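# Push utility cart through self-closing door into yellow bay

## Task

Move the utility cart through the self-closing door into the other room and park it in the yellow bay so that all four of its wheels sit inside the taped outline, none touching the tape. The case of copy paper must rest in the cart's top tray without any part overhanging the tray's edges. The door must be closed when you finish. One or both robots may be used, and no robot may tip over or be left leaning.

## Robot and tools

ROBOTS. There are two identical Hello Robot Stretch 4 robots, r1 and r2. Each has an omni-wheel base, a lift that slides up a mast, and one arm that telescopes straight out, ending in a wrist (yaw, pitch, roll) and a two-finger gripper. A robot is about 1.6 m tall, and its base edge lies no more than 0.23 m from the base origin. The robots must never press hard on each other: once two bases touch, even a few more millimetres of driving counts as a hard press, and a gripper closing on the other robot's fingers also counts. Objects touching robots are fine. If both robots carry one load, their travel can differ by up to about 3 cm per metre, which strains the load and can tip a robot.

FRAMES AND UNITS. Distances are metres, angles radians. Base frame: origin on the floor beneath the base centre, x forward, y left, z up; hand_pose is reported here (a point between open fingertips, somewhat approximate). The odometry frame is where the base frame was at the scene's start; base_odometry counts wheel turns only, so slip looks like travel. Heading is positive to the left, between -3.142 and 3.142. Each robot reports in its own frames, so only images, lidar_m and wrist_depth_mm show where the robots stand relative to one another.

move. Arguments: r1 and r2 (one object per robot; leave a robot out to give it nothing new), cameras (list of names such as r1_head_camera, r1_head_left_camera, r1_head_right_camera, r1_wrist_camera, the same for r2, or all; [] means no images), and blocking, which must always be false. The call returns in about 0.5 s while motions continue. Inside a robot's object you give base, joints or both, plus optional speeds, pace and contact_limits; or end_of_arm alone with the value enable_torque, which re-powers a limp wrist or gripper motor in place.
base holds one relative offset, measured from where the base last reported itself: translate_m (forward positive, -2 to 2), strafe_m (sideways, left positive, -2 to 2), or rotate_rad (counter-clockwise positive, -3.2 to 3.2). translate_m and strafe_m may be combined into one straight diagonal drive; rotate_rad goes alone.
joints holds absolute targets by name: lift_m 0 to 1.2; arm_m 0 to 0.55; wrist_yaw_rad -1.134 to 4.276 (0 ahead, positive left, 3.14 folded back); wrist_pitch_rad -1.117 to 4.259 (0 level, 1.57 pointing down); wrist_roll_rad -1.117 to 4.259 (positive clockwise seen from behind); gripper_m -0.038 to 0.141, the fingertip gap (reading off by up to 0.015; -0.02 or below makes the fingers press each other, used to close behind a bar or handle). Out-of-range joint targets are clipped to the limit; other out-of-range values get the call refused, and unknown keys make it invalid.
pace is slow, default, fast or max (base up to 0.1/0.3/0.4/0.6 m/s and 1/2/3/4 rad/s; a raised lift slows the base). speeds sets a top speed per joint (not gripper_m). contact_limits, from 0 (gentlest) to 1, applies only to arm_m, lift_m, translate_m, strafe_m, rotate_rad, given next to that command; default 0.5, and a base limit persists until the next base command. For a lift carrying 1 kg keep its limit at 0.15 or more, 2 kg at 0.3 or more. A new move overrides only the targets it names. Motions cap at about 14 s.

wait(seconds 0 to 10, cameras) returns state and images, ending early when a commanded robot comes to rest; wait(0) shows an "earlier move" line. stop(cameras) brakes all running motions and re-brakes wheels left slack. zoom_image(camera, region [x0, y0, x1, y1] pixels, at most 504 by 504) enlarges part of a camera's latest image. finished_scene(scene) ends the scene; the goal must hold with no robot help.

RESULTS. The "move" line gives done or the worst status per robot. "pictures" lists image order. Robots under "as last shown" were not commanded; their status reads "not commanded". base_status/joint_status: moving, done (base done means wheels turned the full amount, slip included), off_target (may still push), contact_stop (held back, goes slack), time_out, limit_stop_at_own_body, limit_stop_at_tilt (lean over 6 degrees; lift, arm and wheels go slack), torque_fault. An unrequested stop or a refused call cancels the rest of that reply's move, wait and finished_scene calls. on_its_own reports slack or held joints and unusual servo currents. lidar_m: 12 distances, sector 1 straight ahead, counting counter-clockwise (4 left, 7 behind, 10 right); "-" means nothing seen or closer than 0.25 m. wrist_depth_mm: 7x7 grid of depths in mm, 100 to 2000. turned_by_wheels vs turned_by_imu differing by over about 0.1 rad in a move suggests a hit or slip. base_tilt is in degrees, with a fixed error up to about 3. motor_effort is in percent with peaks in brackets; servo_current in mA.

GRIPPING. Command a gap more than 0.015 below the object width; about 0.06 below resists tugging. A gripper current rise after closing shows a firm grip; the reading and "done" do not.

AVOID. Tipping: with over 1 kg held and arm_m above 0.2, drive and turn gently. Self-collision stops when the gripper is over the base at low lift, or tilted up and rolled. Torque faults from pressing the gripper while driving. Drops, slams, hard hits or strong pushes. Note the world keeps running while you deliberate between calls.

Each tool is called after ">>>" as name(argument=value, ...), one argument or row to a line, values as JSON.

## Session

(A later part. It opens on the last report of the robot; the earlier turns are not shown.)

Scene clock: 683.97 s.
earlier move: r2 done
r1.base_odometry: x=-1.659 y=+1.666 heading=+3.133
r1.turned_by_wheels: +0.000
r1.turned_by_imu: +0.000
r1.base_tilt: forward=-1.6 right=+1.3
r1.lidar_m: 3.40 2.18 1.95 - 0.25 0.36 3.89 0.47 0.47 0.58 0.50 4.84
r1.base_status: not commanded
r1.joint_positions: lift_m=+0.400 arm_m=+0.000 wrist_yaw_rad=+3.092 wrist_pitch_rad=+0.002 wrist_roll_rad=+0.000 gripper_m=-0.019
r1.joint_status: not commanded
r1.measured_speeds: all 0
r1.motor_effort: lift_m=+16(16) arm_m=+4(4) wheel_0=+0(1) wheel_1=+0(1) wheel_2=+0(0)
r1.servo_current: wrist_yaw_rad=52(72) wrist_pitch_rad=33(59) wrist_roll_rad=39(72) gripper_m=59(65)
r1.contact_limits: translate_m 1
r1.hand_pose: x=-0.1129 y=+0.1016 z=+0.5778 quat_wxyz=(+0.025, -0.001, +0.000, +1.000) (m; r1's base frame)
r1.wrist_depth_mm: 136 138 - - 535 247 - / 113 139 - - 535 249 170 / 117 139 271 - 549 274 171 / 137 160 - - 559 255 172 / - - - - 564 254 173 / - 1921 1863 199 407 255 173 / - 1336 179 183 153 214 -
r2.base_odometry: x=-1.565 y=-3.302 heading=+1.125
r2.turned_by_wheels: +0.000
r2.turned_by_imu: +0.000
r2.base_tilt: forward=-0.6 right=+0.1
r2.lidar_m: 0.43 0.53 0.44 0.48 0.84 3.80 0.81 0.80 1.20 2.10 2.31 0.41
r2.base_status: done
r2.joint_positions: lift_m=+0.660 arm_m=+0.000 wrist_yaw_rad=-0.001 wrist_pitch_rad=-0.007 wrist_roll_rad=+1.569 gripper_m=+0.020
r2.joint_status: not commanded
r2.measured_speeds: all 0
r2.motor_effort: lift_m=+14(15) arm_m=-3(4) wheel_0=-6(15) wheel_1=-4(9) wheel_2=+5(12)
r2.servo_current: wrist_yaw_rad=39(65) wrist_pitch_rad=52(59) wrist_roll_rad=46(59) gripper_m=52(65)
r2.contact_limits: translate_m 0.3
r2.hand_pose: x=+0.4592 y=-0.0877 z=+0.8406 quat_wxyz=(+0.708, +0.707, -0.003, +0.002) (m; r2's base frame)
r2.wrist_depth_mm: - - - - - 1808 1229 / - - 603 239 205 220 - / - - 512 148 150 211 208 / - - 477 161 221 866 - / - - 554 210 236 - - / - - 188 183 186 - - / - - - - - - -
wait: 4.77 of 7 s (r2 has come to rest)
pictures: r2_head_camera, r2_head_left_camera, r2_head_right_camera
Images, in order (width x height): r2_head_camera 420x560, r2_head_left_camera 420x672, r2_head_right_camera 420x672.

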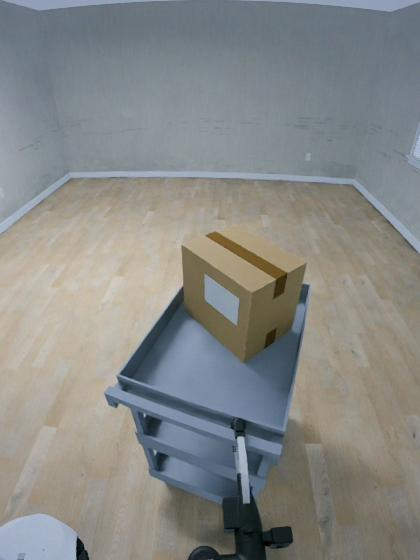

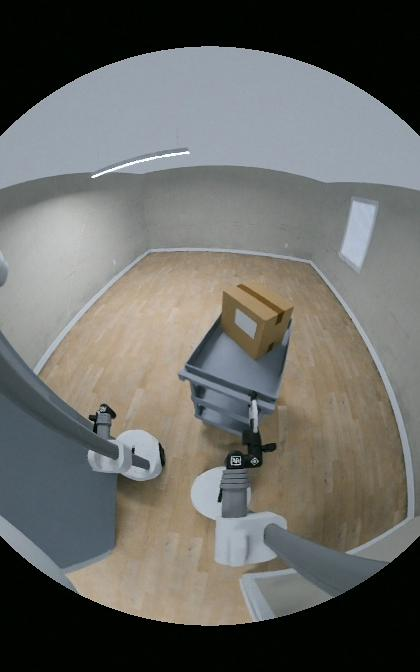

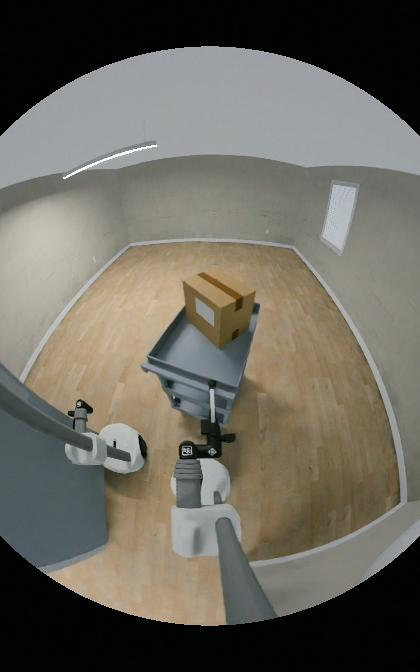

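>>> move(
  blocking=false,
  r2={"base":{"translate_m":-0.45,"strafe_m":0.1},"pace":"slow","contact_limits":{"translate_m":0.3}},
  cameras=[],
)

>>> wait(
  seconds=7,
  cameras=["r2_head_camera","r2_head_right_camera","r2_head_left_camera"],
)

Scene clock: 692.17 s.
move: r2 moving
r1: as last shown
r1.lidar_m: 3.39 2.16 1.95 - 0.25 0.35 3.91 0.50 0.47 0.57 0.51 4.86
r1.motor_effort: lift_m=+16(16) arm_m=+4(4) wheel_0=+0(1) wheel_1=+0(0) wheel_2=+0(0)
r1.servo_current: wrist_yaw_rad=52(52) wrist_pitch_rad=46(46) wrist_roll_rad=59(59) gripper_m=59(65)
r1.contact_limits: translate_m 1
r1.wrist_depth_mm: 136 138 - - 530 246 - / 114 139 - - 539 250 170 / 117 139 270 - 554 276 171 / 137 160 - - 564 255 173 / - - - - 564 254 173 / - 1921 1983 199 402 254 173 / - 1336 179 183 154 213 -
r2.base_odometry: x=-1.572 y=-3.313 heading=+1.124
r2.turned_by_wheels: -0.001
r2.turned_by_imu: +0.000
r2.base_tilt: forward=-0.7 right=+0.1
r2.lidar_m: 0.45 0.54 0.46 0.47 0.83 3.77 0.82 0.81 1.19 2.13 2.30 0.39
r2.base_status: translate_m moving; strafe_m moving
r2.joint_positions: lift_m=+0.660 arm_m=+0.000 wrist_yaw_rad=-0.001 wrist_pitch_rad=-0.007 wrist_roll_rad=+1.569 gripper_m=+0.020
r2.joint_status: not commanded
r2.measured_speeds: translate_m=-0.049 strafe_m=+0.011 rotate_rad=-0.001 lift_m=+0.000 arm_m=+0.000 wrist_yaw_rad=+0.000 wrist_pitch_rad=+0.000 wrist_roll_rad=+0.000
r2.motor_effort: lift_m=+14(14) arm_m=-3(4) wheel_0=-10(15) wheel_1=-6(7) wheel_2=+8(11)
r2.servo_current: wrist_yaw_rad=46(52) wrist_pitch_rad=46(59) wrist_roll_rad=46(59) gripper_m=59(65)
r2.contact_limits: translate_m 0.3
r2.hand_pose: x=+0.4592 y=-0.0877 z=+0.8406 quat_wxyz=(+0.708, +0.707, -0.003, +0.002) (m; r2's base frame)
r2.wrist_depth_mm: - - - - - 1756 1182 / - - 603 236 205 218 - / - - 512 149 150 211 208 / - - 477 161 222 866 - / - - 549 211 237 - - / - - 187 184 187 - - / - - - - - - -
pictures: none
No camera images: "cameras" was empty.

Scene clock: 697.53 s.
earlier move: r2 done
r1.base_odometry: x=-1.659 y=+1.666 heading=+3.133
r1.turned_by_wheels: +0.000
r1.turned_by_imu: +0.000
r1.base_tilt: forward=-1.6 right=+1.3
r1.lidar_m: 3.41 2.18 1.96 - 0.25 0.35 0.73 0.65 0.34 0.36 0.81 4.83
r1.base_status: not commanded
r1.joint_positions: lift_m=+0.400 arm_m=+0.000 wrist_yaw_rad=+3.092 wrist_pitch_rad=+0.002 wrist_roll_rad=+0.000 gripper_m=-0.019
r1.joint_status: not commanded
r1.measured_speeds: all 0
r1.motor_effort: lift_m=+16(16) arm_m=+4(4) wheel_0=-1(1) wheel_1=+0(1) wheel_2=+0(0)
r1.servo_current: wrist_yaw_rad=59(72) wrist_pitch_rad=39(52) wrist_roll_rad=46(72) gripper_m=52(65)
r1.contact_limits: translate_m 1
r1.hand_pose: x=-0.1129 y=+0.1016 z=+0.5778 quat_wxyz=(+0.025, -0.001, +0.000, +1.000) (m; r1's base frame)
r1.wrist_depth_mm: 136 138 - - 530 247 - / 114 139 - - 539 250 169 / 117 139 268 - 549 274 171 / 137 159 - - 554 254 172 / 931 - - - 569 256 173 / 976 1921 1863 199 404 255 173 / 917 931 179 183 154 213 -
r2.base_odometry: x=-1.849 y=-3.665 heading=+1.124
r2.turned_by_wheels: +0.000
r2.turned_by_imu: -0.001
r2.base_tilt: forward=-0.7 right=+0.1
r2.lidar_m: 0.46 0.62 0.68 0.67 0.71 3.34 3.28 0.43 0.47 1.99 2.37 0.43
r2.base_status: done
r2.joint_positions: lift_m=+0.660 arm_m=+0.000 wrist_yaw_rad=-0.002 wrist_pitch_rad=-0.007 wrist_roll_rad=+1.569 gripper_m=+0.020
r2.joint_status: not commanded
r2.measured_speeds: all 0
r2.motor_effort: lift_m=+14(14) arm_m=-4(4) wheel_0=-8(15) wheel_1=-6(8) wheel_2=+5(11)
r2.servo_current: wrist_yaw_rad=46(59) wrist_pitch_rad=46(59) wrist_roll_rad=52(59) gripper_m=65(72)
r2.contact_limits: translate_m 0.3
r2.hand_pose: x=+0.4591 y=-0.0881 z=+0.8406 quat_wxyz=(+0.708, +0.707, -0.003, +0.002) (m; r2's base frame)
r2.wrist_depth_mm: - - 480 217 214 715 - / - 466 449 166 163 173 173 / - 508 436 124 128 181 - / - - 554 128 124 - - / - - - 153 233 - - / - - 187 183 185 1863 - / - - - - - 1661 500
wait: 5.37 of 7 s (r2 has come to rest)
pictures: r2_head_camera, r2_head_left_camera, r2_head_right_camera
Images, in order (width x height): r2_head_camera 420x560, r2_head_left_camera 420x672, r2_head_right_camera 420x672.

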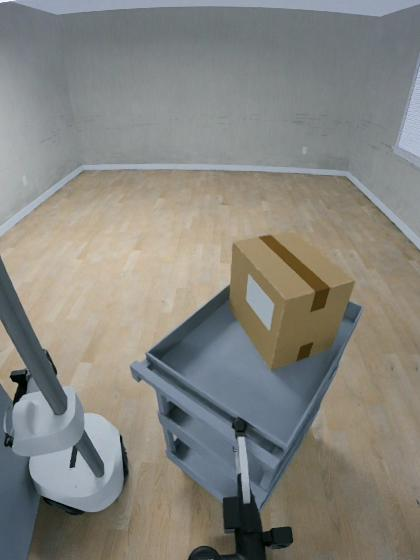

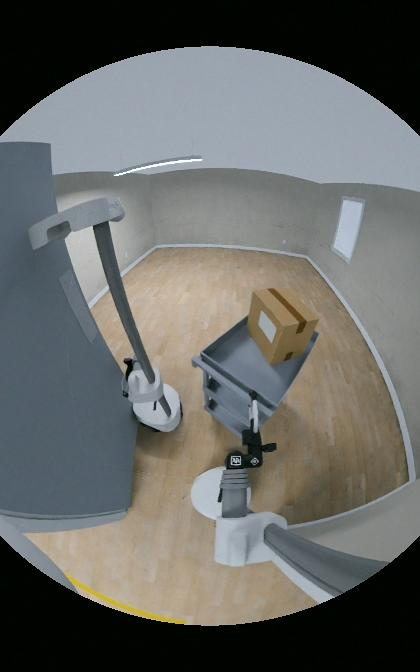

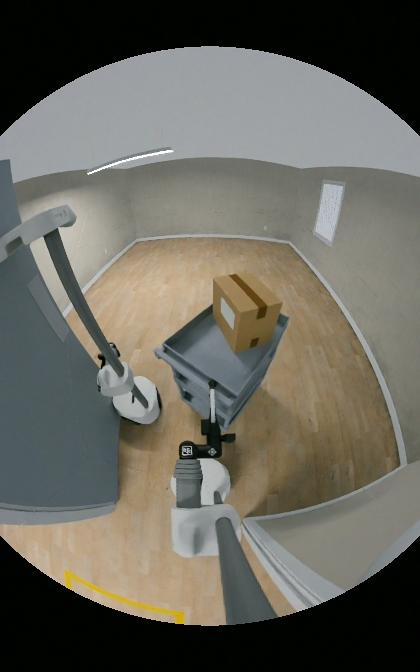

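>>> move(
  blocking=false,
  r2={"base":{"translate_m":1.3,"strafe_m":-0.25},"pace":"slow","contact_limits":{"translate_m":0.3}},
  cameras=[],
)

>>> wait(
  seconds=10,
  cameras=["r2_head_camera"],
)

>>> wait(
  seconds=5,
  cameras=["r2_head_camera","r2_head_right_camera"],
)

Scene clock: 712.13 s.
move: r2 moving
r1: as last shown
r1.base_tilt: forward=-1.6 right=+1.2
r1.lidar_m: 3.38 2.17 1.95 - 0.25 0.34 0.74 0.64 0.34 0.36 0.82 4.85
r1.motor_effort: lift_m=+16(16) arm_m=+4(4) wheel_0=+0(1) wheel_1=+0(0) wheel_2=+0(0)
r1.servo_current: wrist_yaw_rad=46(59) wrist_pitch_rad=39(52) wrist_roll_rad=59(59) gripper_m=46(59)
r1.contact_limits: translate_m 1
r1.wrist_depth_mm: 136 138 - - 530 246 - / 114 139 - - 539 250 170 / 117 139 271 - 544 276 171 / 137 160 - - 564 254 172 / 917 - - - 569 255 173 / 931 1863 1921 198 404 254 172 / 917 917 180 183 154 214 -
r2.base_odometry: x=-1.842 y=-3.655 heading=+1.124
r2.turned_by_wheels: +0.000
r2.turned_by_imu: +0.000
r2.base_tilt: forward=-0.7 right=+0.1
r2.lidar_m: 0.47 0.62 0.65 0.68 0.71 3.35 3.29 0.45 0.55 2.02 2.36 0.42
r2.base_status: translate_m moving; strafe_m moving
r2.joint_positions: lift_m=+0.660 arm_m=+0.000 wrist_yaw_rad=-0.002 wrist_pitch_rad=-0.007 wrist_roll_rad=+1.569 gripper_m=+0.020
r2.joint_status: not commanded
r2.measured_speeds: translate_m=+0.049 strafe_m=-0.010 rotate_rad=+0.003 lift_m=+0.000 arm_m=+0.000 wrist_yaw_rad=+0.000 wrist_pitch_rad=+0.000 wrist_roll_rad=+0.000
r2.motor_effort: lift_m=+14(14) arm_m=-3(4) wheel_0=+3(8) wheel_1=+5(6) wheel_2=-11(13)
r2.servo_current: wrist_yaw_rad=52(65) wrist_pitch_rad=52(52) wrist_roll_rad=39(52) gripper_m=59(65)
r2.contact_limits: translate_m 0.3
r2.hand_pose: x=+0.4591 y=-0.0881 z=+0.8406 quat_wxyz=(+0.708, +0.707, -0.003, +0.002) (m; r2's base frame)
r2.wrist_depth_mm: - - 480 213 210 723 - / - 462 445 163 159 171 170 / - 508 436 122 126 178 - / - - 129 125 118 - - / - - - 203 231 - - / - - 184 178 185 1863 - / - - - - - 1708 500
pictures: none
No camera images: "cameras" was empty.

Scene clock: 722.13 s.
earlier move: r2 moving
r1.base_odometry: x=-1.659 y=+1.666 heading=+3.133
r1.turned_by_wheels: +0.000
r1.turned_by_imu: -0.001
r1.base_tilt: forward=-1.6 right=+1.3
r1.lidar_m: 3.41 2.16 1.96 - 0.25 0.36 3.90 1.29 2.26 0.56 0.59 1.12
r1.base_status: not commanded
r1.joint_positions: lift_m=+0.400 arm_m=+0.000 wrist_yaw_rad=+3.092 wrist_pitch_rad=+0.002 wrist_roll_rad=+0.000 gripper_m=-0.019
r1.joint_status: not commanded
r1.measured_speeds: all 0
r1.motor_effort: lift_m=+16(16) arm_m=+4(4) wheel_0=+0(1) wheel_1=+0(1) wheel_2=+0(0)
r1.servo_current: wrist_yaw_rad=59(72) wrist_pitch_rad=39(52) wrist_roll_rad=33(72) gripper_m=52(59)
r1.contact_limits: translate_m 1
r1.hand_pose: x=-0.1129 y=+0.1016 z=+0.5778 quat_wxyz=(+0.025, -0.001, +0.000, +1.000) (m; r1's base frame)
r1.wrist_depth_mm: 136 139 - - 530 246 - / 114 139 - - 539 250 170 / 117 139 271 - 554 276 172 / 137 160 - - 559 253 173 / - - - - 559 254 173 / - 1921 1921 199 402 254 172 / - 1308 179 183 154 214 -
r2.base_odometry: x=-1.254 y=-2.860 heading=+1.124
r2.turned_by_wheels: +0.000
r2.turned_by_imu: +0.003
r2.base_tilt: forward=-0.7 right=+0.1
r2.lidar_m: 0.46 3.49 2.71 0.61 0.58 1.27 1.32 1.41 2.10 2.09 2.26 0.40
r2.base_status: translate_m moving; strafe_m moving
r2.joint_positions: lift_m=+0.660 arm_m=+0.000 wrist_yaw_rad=+0.001 wrist_pitch_rad=-0.007 wrist_roll_rad=+1.569 gripper_m=+0.020
r2.joint_status: not commanded
r2.measured_speeds: translate_m=+0.099 strafe_m=-0.019 rotate_rad=-0.001 lift_m=+0.000 arm_m=+0.000 wrist_yaw_rad=+0.000 wrist_pitch_rad=+0.000 wrist_roll_rad=+0.000
r2.motor_effort: lift_m=+14(14) arm_m=-3(4) wheel_0=+8(13) wheel_1=+4(7) wheel_2=-9(15)
r2.servo_current: wrist_yaw_rad=46(65) wrist_pitch_rad=46(59) wrist_roll_rad=52(59) gripper_m=59(72)
r2.contact_limits: translate_m 0.3
r2.hand_pose: x=+0.4593 y=-0.0872 z=+0.8406 quat_wxyz=(+0.708, +0.707, -0.002, +0.003) (m; r2's base frame)
r2.wrist_depth_mm: - 445 436 185 181 723 - / - 430 424 151 147 159 158 / - - 455 120 123 167 - / - - 116 109 111 - - / - - - 138 237 - - / - - 180 174 185 1863 535 / - - - - - 1464 492
wait: 10.00 s; no rest
pictures: r2_head_camera
Images, in order (width x height): r2_head_camera 420x560.

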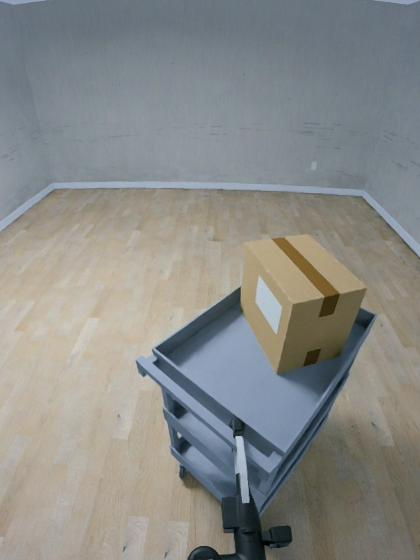

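Scene clock: 726.20 s.
earlier move: r2 time_out
r1.base_odometry: x=-1.659 y=+1.666 heading=+3.133
r1.turned_by_wheels: +0.000
r1.turned_by_imu: +0.000
r1.base_tilt: forward=-1.6 right=+1.2
r1.lidar_m: 3.42 2.17 1.95 - 0.25 0.37 3.88 1.31 2.25 0.87 0.79 1.42
r1.base_status: not commanded
r1.joint_positions: lift_m=+0.400 arm_m=+0.000 wrist_yaw_rad=+3.092 wrist_pitch_rad=+0.002 wrist_roll_rad=+0.000 gripper_m=-0.019
r1.joint_status: not commanded
r1.measured_speeds: all 0
r1.motor_effort: lift_m=+16(16) arm_m=+4(4) wheel_0=+0(1) wheel_1=+0(1) wheel_2=+0(0)
r1.servo_current: wrist_yaw_rad=46(72) wrist_pitch_rad=46(52) wrist_roll_rad=46(72) gripper_m=52(65)
r1.contact_limits: translate_m 1
r1.hand_pose: x=-0.1129 y=+0.1016 z=+0.5778 quat_wxyz=(+0.025, -0.001, +0.000, +1.000) (m; r1's base frame)
r1.wrist_depth_mm: 136 138 - - 530 247 - / 113 139 - - 544 250 170 / 117 139 270 - 549 276 171 / 137 160 - - 564 254 173 / - - - - 564 254 172 / - 1808 1863 199 407 255 173 / - 1308 180 183 154 213 -
r2.base_odometry: x=-1.062 y=-2.600 heading=+1.124
r2.turned_by_wheels: +0.000
r2.turned_by_imu: +0.001
r2.base_tilt: forward=-0.7 right=+0.0
r2.lidar_m: 0.46 3.50 2.73 2.67 0.80 0.86 1.63 1.76 2.11 2.06 2.22 0.38
r2.base_status: translate_m time_out (by the wheels' count: +1.300 of +1.300); strafe_m time_out (by the wheels' count: -0.250 of -0.250)
r2.joint_positions: lift_m=+0.660 arm_m=+0.000 wrist_yaw_rad=+0.001 wrist_pitch_rad=-0.007 wrist_roll_rad=+1.569 gripper_m=+0.020
r2.joint_status: not commanded
r2.measured_speeds: all 0
r2.motor_effort: lift_m=+14(15) arm_m=-3(4) wheel_0=+0(13) wheel_1=+0(7) wheel_2=-1(15)
r2.servo_current: wrist_yaw_rad=52(65) wrist_pitch_rad=46(59) wrist_roll_rad=52(72) gripper_m=65(72)
r2.contact_limits: translate_m 0.3
r2.hand_pose: x=+0.4593 y=-0.0872 z=+0.8406 quat_wxyz=(+0.708, +0.707, -0.002, +0.003) (m; r2's base frame)
r2.wrist_depth_mm: - 415 413 168 164 - - / - 410 404 142 140 150 - / - - 517 118 121 160 - / - - 108 104 105 - - / - - - 121 115 - - / - - 186 170 185 1756 530 / - - - - - 1464 473
wait: 4.07 of 5 s (r2 has come to rest)
pictures: r2_head_camera, r2_head_right_camera
Images, in order (width x height): r2_head_camera 420x560, r2_head_right_camera 420x672.

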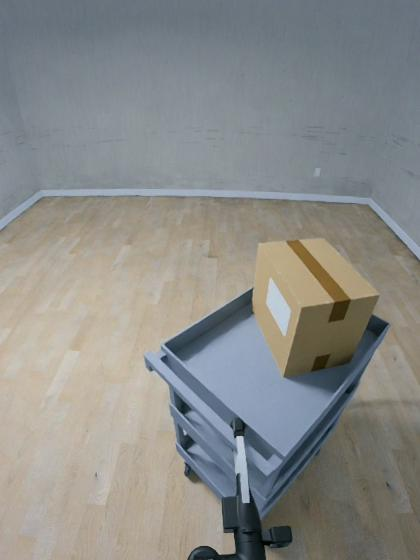

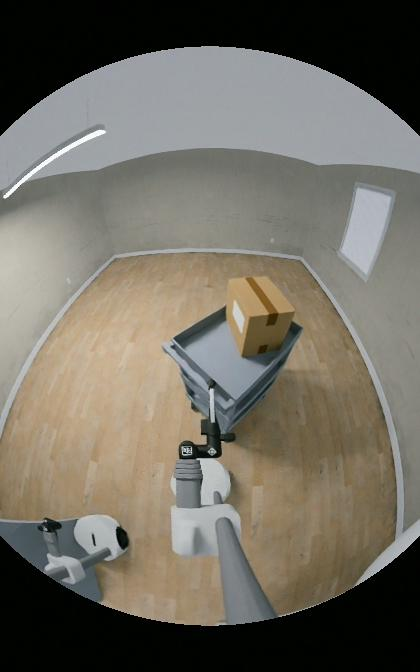

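>>> move(
  blocking=false,
  r2={"base":{"translate_m":0.75},"pace":"slow","contact_limits":{"translate_m":0.3}},
  cameras=[],
)

>>> wait(
  seconds=9,
  cameras=["r2_head_camera"],
)

>>> move(
  blocking=false,
  r2={"base":{"strafe_m":0.9},"pace":"slow"},
  cameras=[],
)

>>> wait(
  seconds=10,
  cameras=["r2_head_camera"],
)

>>> wait(
  seconds=2,
  cameras=["r2_head_right_camera"],
)

Scene clock: 736.80 s.
move: r2 moving
r1: as last shown
r1.base_tilt: forward=-1.6 right=+1.3
r1.lidar_m: 3.39 2.15 1.96 - 0.25 0.34 3.89 1.31 2.25 0.87 0.78 1.41
r1.servo_current: wrist_yaw_rad=46(59) wrist_pitch_rad=46(52) wrist_roll_rad=59(59) gripper_m=46(52)
r1.contact_limits: translate_m 1
r1.wrist_depth_mm: 136 139 - - 535 246 - / 114 139 - - 544 250 170 / 117 139 271 - 554 277 171 / 136 160 - - 559 254 172 / - - - - 564 255 172 / - 1863 1921 199 404 254 172 / - 1336 179 183 154 214 -
r2.base_odometry: x=-1.057 y=-2.589 heading=+1.124
r2.turned_by_wheels: +0.000
r2.turned_by_imu: +0.001
r2.base_tilt: forward=-0.7 right=+0.1
r2.lidar_m: 0.46 3.52 2.73 2.67 0.79 0.87 1.63 1.78 2.11 2.05 2.21 0.41
r2.base_status: translate_m moving
r2.joint_positions: lift_m=+0.660 arm_m=+0.000 wrist_yaw_rad=+0.000 wrist_pitch_rad=-0.007 wrist_roll_rad=+1.569 gripper_m=+0.020
r2.joint_status: not commanded
r2.measured_speeds: translate_m=+0.048 strafe_m=+0.000 rotate_rad=+0.000 lift_m=+0.000 arm_m=+0.000 wrist_yaw_rad=-0.002 wrist_pitch_rad=+0.000 wrist_roll_rad=+0.000
r2.motor_effort: lift_m=+14(14) arm_m=-3(4) wheel_0=+4(7) wheel_1=+6(6) wheel_2=-12(12)
r2.servo_current: wrist_yaw_rad=46(65) wrist_pitch_rad=46(52) wrist_roll_rad=52(52) gripper_m=59(65)
r2.contact_limits: translate_m 0.3
r2.hand_pose: x=+0.4593 y=-0.0873 z=+0.8406 quat_wxyz=(+0.708, +0.707, -0.002, +0.003) (m; r2's base frame)
r2.wrist_depth_mm: - 418 413 167 164 - - / - 413 404 141 140 148 - / - - 512 118 120 159 - / - - 107 104 105 - - / - - 127 120 114 - - / - - 187 169 185 1756 535 / - - - - - 1499 473
pictures: none
No camera images: "cameras" was empty.

Scene clock: 745.10 s.
earlier move: r2 done
r1.base_odometry: x=-1.659 y=+1.666 heading=+3.133
r1.turned_by_wheels: +0.000
r1.turned_by_imu: -0.001
r1.base_tilt: forward=-1.6 right=+1.3
r1.lidar_m: 3.39 2.17 1.95 - 0.25 0.36 3.91 1.30 2.21 2.81 1.38 1.35
r1.base_status: not commanded
r1.joint_positions: lift_m=+0.400 arm_m=+0.000 wrist_yaw_rad=+3.092 wrist_pitch_rad=+0.002 wrist_roll_rad=+0.000 gripper_m=-0.019
r1.joint_status: not commanded
r1.measured_speeds: all 0
r1.motor_effort: lift_m=+16(16) arm_m=+4(4) wheel_0=-1(1) wheel_1=+0(1) wheel_2=+0(0)
r1.servo_current: wrist_yaw_rad=46(72) wrist_pitch_rad=52(52) wrist_roll_rad=46(72) gripper_m=52(65)
r1.contact_limits: translate_m 1
r1.hand_pose: x=-0.1129 y=+0.1016 z=+0.5778 quat_wxyz=(+0.025, -0.001, +0.000, +1.000) (m; r1's base frame)
r1.wrist_depth_mm: 136 138 - - 525 247 - / 113 139 - - 535 249 171 / 117 139 271 - 554 276 171 / 137 160 - - 564 254 172 / - - - - 574 255 172 / - 1921 1921 198 404 254 173 / - 1308 179 183 154 213 -
r2.base_odometry: x=-0.738 y=-1.924 heading=+1.123
r2.turned_by_wheels: -0.001
r2.turned_by_imu: -0.004
r2.base_tilt: forward=-0.7 right=+0.1
r2.lidar_m: 0.49 3.42 2.66 2.62 2.81 1.37 2.40 2.57 2.17 2.12 0.60 0.37
r2.base_status: done
r2.joint_positions: lift_m=+0.660 arm_m=+0.000 wrist_yaw_rad=-0.010 wrist_pitch_rad=-0.007 wrist_roll_rad=+1.569 gripper_m=+0.020
r2.joint_status: not commanded
r2.measured_speeds: all 0
r2.motor_effort: lift_m=+14(14) arm_m=-3(4) wheel_0=+0(8) wheel_1=+2(7) wheel_2=-11(14)
r2.servo_current: wrist_yaw_rad=59(72) wrist_pitch_rad=46(59) wrist_roll_rad=46(59) gripper_m=59(72)
r2.contact_limits: translate_m 0.3
r2.hand_pose: x=+0.4584 y=-0.0903 z=+0.8406 quat_wxyz=(+0.708, +0.707, -0.006, -0.001) (m; r2's base frame)
r2.wrist_depth_mm: - 452 338 113 109 - - / - - - 104 103 - - / - - - 126 - - - / - - - - - - 549 / - - - - - - 496 / - - - - - - 1182 / - - - - - 1708 1255
wait: 8.30 of 9 s (r2 has come to rest)
pictures: r2_head_camera
Images, in order (width x height): r2_head_camera 420x560.

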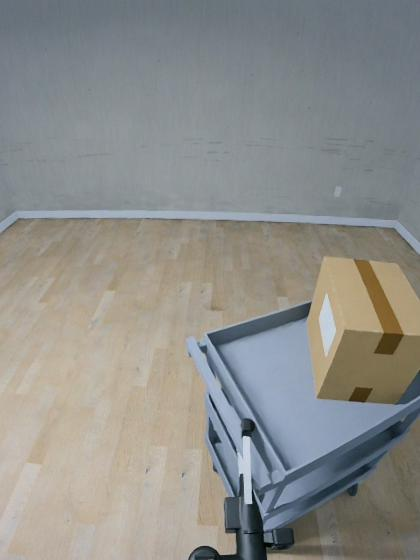

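Scene clock: 745.60 s.
move: r2 moving
r1: as last shown
r1.turned_by_imu: +0.000
r1.base_tilt: forward=-1.6 right=+1.2
r1.lidar_m: 3.41 2.19 1.94 - 0.25 0.35 3.88 1.32 2.26 2.82 1.36 1.34
r1.motor_effort: lift_m=+16(16) arm_m=+4(4) wheel_0=+0(1) wheel_1=+0(0) wheel_2=+0(0)
r1.servo_current: wrist_yaw_rad=52(52) wrist_pitch_rad=39(52) wrist_roll_rad=46(59) gripper_m=52(59)
r1.contact_limits: translate_m 1
r1.wrist_depth_mm: 136 138 - - 525 246 - / 114 139 - - 539 250 170 / 117 139 271 - 549 274 171 / 137 160 - - 564 254 173 / - - - - 564 255 173 / - 1921 1921 198 404 254 173 / - 1308 179 184 154 213 -
r2.base_odometry: x=-0.750 y=-1.918 heading=+1.122
r2.turned_by_wheels: -0.001
r2.turned_by_imu: -0.001
r2.base_tilt: forward=-0.7 right=+0.1
r2.lidar_m: 0.50 3.43 2.64 2.61 2.83 1.36 2.36 2.55 2.20 2.13 0.60 0.36
r2.base_status: strafe_m moving
r2.joint_positions: lift_m=+0.660 arm_m=+0.000 wrist_yaw_rad=-0.014 wrist_pitch_rad=-0.007 wrist_roll_rad=+1.569 gripper_m=+0.020
r2.joint_status: not commanded
r2.measured_speeds: translate_m=-0.001 strafe_m=+0.056 rotate_rad=+0.004 lift_m=+0.000 arm_m=+0.000 wrist_yaw_rad=-0.002 wrist_pitch_rad=+0.000 wrist_roll_rad=+0.000
r2.motor_effort: lift_m=+14(14) arm_m=-3(4) wheel_0=-20(20) wheel_1=+4(7) wheel_2=+0(10)
r2.servo_current: wrist_yaw_rad=85(85) wrist_pitch_rad=59(59) wrist_roll_rad=39(59) gripper_m=59(65)
r2.hand_pose: x=+0.4581 y=-0.0913 z=+0.8406 quat_wxyz=(+0.708, +0.707, -0.007, -0.002) (m; r2's base frame)
r2.wrist_depth_mm: - 442 336 114 112 - - / - - 597 105 104 - - / - - - 128 - 126 - / - - - 178 - - 549 / - - - - - - 521 / - - - - - - 1182 / - - - - - 1708 1255
pictures: none
No camera images: "cameras" was empty.

Scene clock: 755.23 s.
earlier move: r2 done
r1.base_odometry: x=-1.659 y=+1.666 heading=+3.133
r1.turned_by_wheels: +0.000
r1.turned_by_imu: -0.001
r1.base_tilt: forward=-1.6 right=+1.2
r1.lidar_m: 1.16 2.18 1.96 - 0.25 0.34 3.89 1.30 2.25 2.81 3.42 1.19
r1.base_status: not commanded
r1.joint_positions: lift_m=+0.400 arm_m=+0.000 wrist_yaw_rad=+3.092 wrist_pitch_rad=+0.002 wrist_roll_rad=+0.000 gripper_m=-0.019
r1.joint_status: not commanded
r1.measured_speeds: all 0
r1.motor_effort: lift_m=+16(16) arm_m=+4(5) wheel_0=+0(1) wheel_1=+0(1) wheel_2=+0(0)
r1.servo_current: wrist_yaw_rad=52(72) wrist_pitch_rad=46(52) wrist_roll_rad=39(72) gripper_m=59(59)
r1.contact_limits: translate_m 1
r1.hand_pose: x=-0.1129 y=+0.1016 z=+0.5778 quat_wxyz=(+0.025, -0.001, +0.000, +1.000) (m; r1's base frame)
r1.wrist_depth_mm: 136 138 - - 530 247 - / 113 139 - - 539 250 170 / 117 139 271 - 554 278 172 / 137 160 - - 564 254 173 / - - - - 564 255 173 / - 1983 1921 198 404 254 173 / - 1308 179 183 154 212 -
r2.base_odometry: x=-1.549 y=-1.535 heading=+1.123
r2.turned_by_wheels: +0.001
r2.turned_by_imu: -0.002
r2.base_tilt: forward=-0.7 right=+0.1
r2.lidar_m: 0.45 0.62 1.76 1.72 1.84 2.31 1.16 2.57 3.10 3.03 3.22 0.40
r2.base_status: done
r2.joint_positions: lift_m=+0.660 arm_m=+0.000 wrist_yaw_rad=-0.003 wrist_pitch_rad=-0.008 wrist_roll_rad=+1.569 gripper_m=+0.020
r2.joint_status: not commanded
r2.measured_speeds: all 0
r2.motor_effort: lift_m=+14(14) arm_m=-3(4) wheel_0=-6(20) wheel_1=+3(7) wheel_2=-4(10)
r2.servo_current: wrist_yaw_rad=52(98) wrist_pitch_rad=46(59) wrist_roll_rad=46(65) gripper_m=59(72)
r2.hand_pose: x=+0.4590 y=-0.0883 z=+0.8407 quat_wxyz=(+0.708, +0.707, -0.004, +0.002) (m; r2's base frame)
r2.wrist_depth_mm: - - 530 267 349 741 - / - - 488 173 170 183 181 / - 469 449 126 128 798 - / - - 517 136 208 - - / - - - 202 233 - - / - - 189 179 186 - - / - - - - - 1756 508
wait: 9.63 of 10 s (r2 has come to rest)
pictures: r2_head_camera
Images, in order (width x height): r2_head_camera 420x560.

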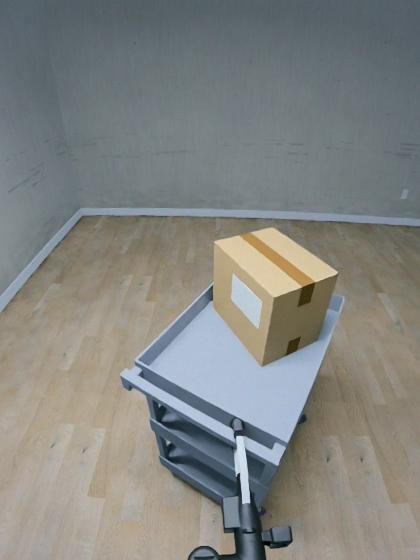

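Scene clock: 757.23 s.
r1.base_odometry: x=-1.659 y=+1.666 heading=+3.133
r1.turned_by_wheels: +0.000
r1.turned_by_imu: +0.000
r1.base_tilt: forward=-1.6 right=+1.3
r1.lidar_m: 1.15 2.16 1.96 - 0.25 0.37 3.90 1.30 2.25 2.81 3.44 1.21
r1.base_status: not commanded
r1.joint_positions: lift_m=+0.400 arm_m=+0.000 wrist_yaw_rad=+3.092 wrist_pitch_rad=+0.002 wrist_roll_rad=+0.000 gripper_m=-0.019
r1.joint_status: not commanded
r1.measured_speeds: all 0
r1.motor_effort: lift_m=+16(16) arm_m=+4(5) wheel_0=+0(1) wheel_1=+0(1) wheel_2=+0(0)
r1.servo_current: wrist_yaw_rad=52(72) wrist_pitch_rad=39(52) wrist_roll_rad=65(72) gripper_m=46(59)
r1.contact_limits: translate_m 1
r1.hand_pose: x=-0.1129 y=+0.1016 z=+0.5778 quat_wxyz=(+0.025, -0.001, +0.000, +1.000) (m; r1's base frame)
r1.wrist_depth_mm: 136 138 - - 530 246 - / 114 139 - - 539 250 170 / 117 139 268 - 554 277 171 / 137 160 - - 564 253 173 / - - - - 574 255 173 / - 1921 1921 199 404 254 172 / - 1336 179 183 154 213 -
r2.base_odometry: x=-1.549 y=-1.535 heading=+1.123
r2.turned_by_wheels: +0.000
r2.turned_by_imu: +0.000
r2.base_tilt: forward=-0.7 right=+0.1
r2.lidar_m: 0.45 0.56 1.76 1.73 1.86 2.34 1.16 2.56 3.08 3.01 3.25 0.41
r2.base_status: done
r2.joint_positions: lift_m=+0.660 arm_m=+0.000 wrist_yaw_rad=-0.003 wrist_pitch_rad=-0.008 wrist_roll_rad=+1.569 gripper_m=+0.020
r2.joint_status: not commanded
r2.measured_speeds: all 0
r2.motor_effort: lift_m=+14(14) arm_m=-3(4) wheel_0=-5(20) wheel_1=+3(7) wheel_2=-4(10)
r2.servo_current: wrist_yaw_rad=46(98) wrist_pitch_rad=52(59) wrist_roll_rad=52(65) gripper_m=65(72)
r2.hand_pose: x=+0.4590 y=-0.0883 z=+0.8407 quat_wxyz=(+0.708, +0.707, -0.004, +0.002) (m; r2's base frame)
r2.wrist_depth_mm: - - 530 267 349 732 - / - - 484 173 170 183 182 / - 469 449 126 128 788 - / - - 521 137 208 - - / - - - 202 234 - - / - - 190 179 186 - - / - - - - - 1708 512
wait: 2.00 s; at rest by 0.27 s
pictures: r2_head_right_camera
Images, in order (width x height): r2_head_right_camera 420x672.

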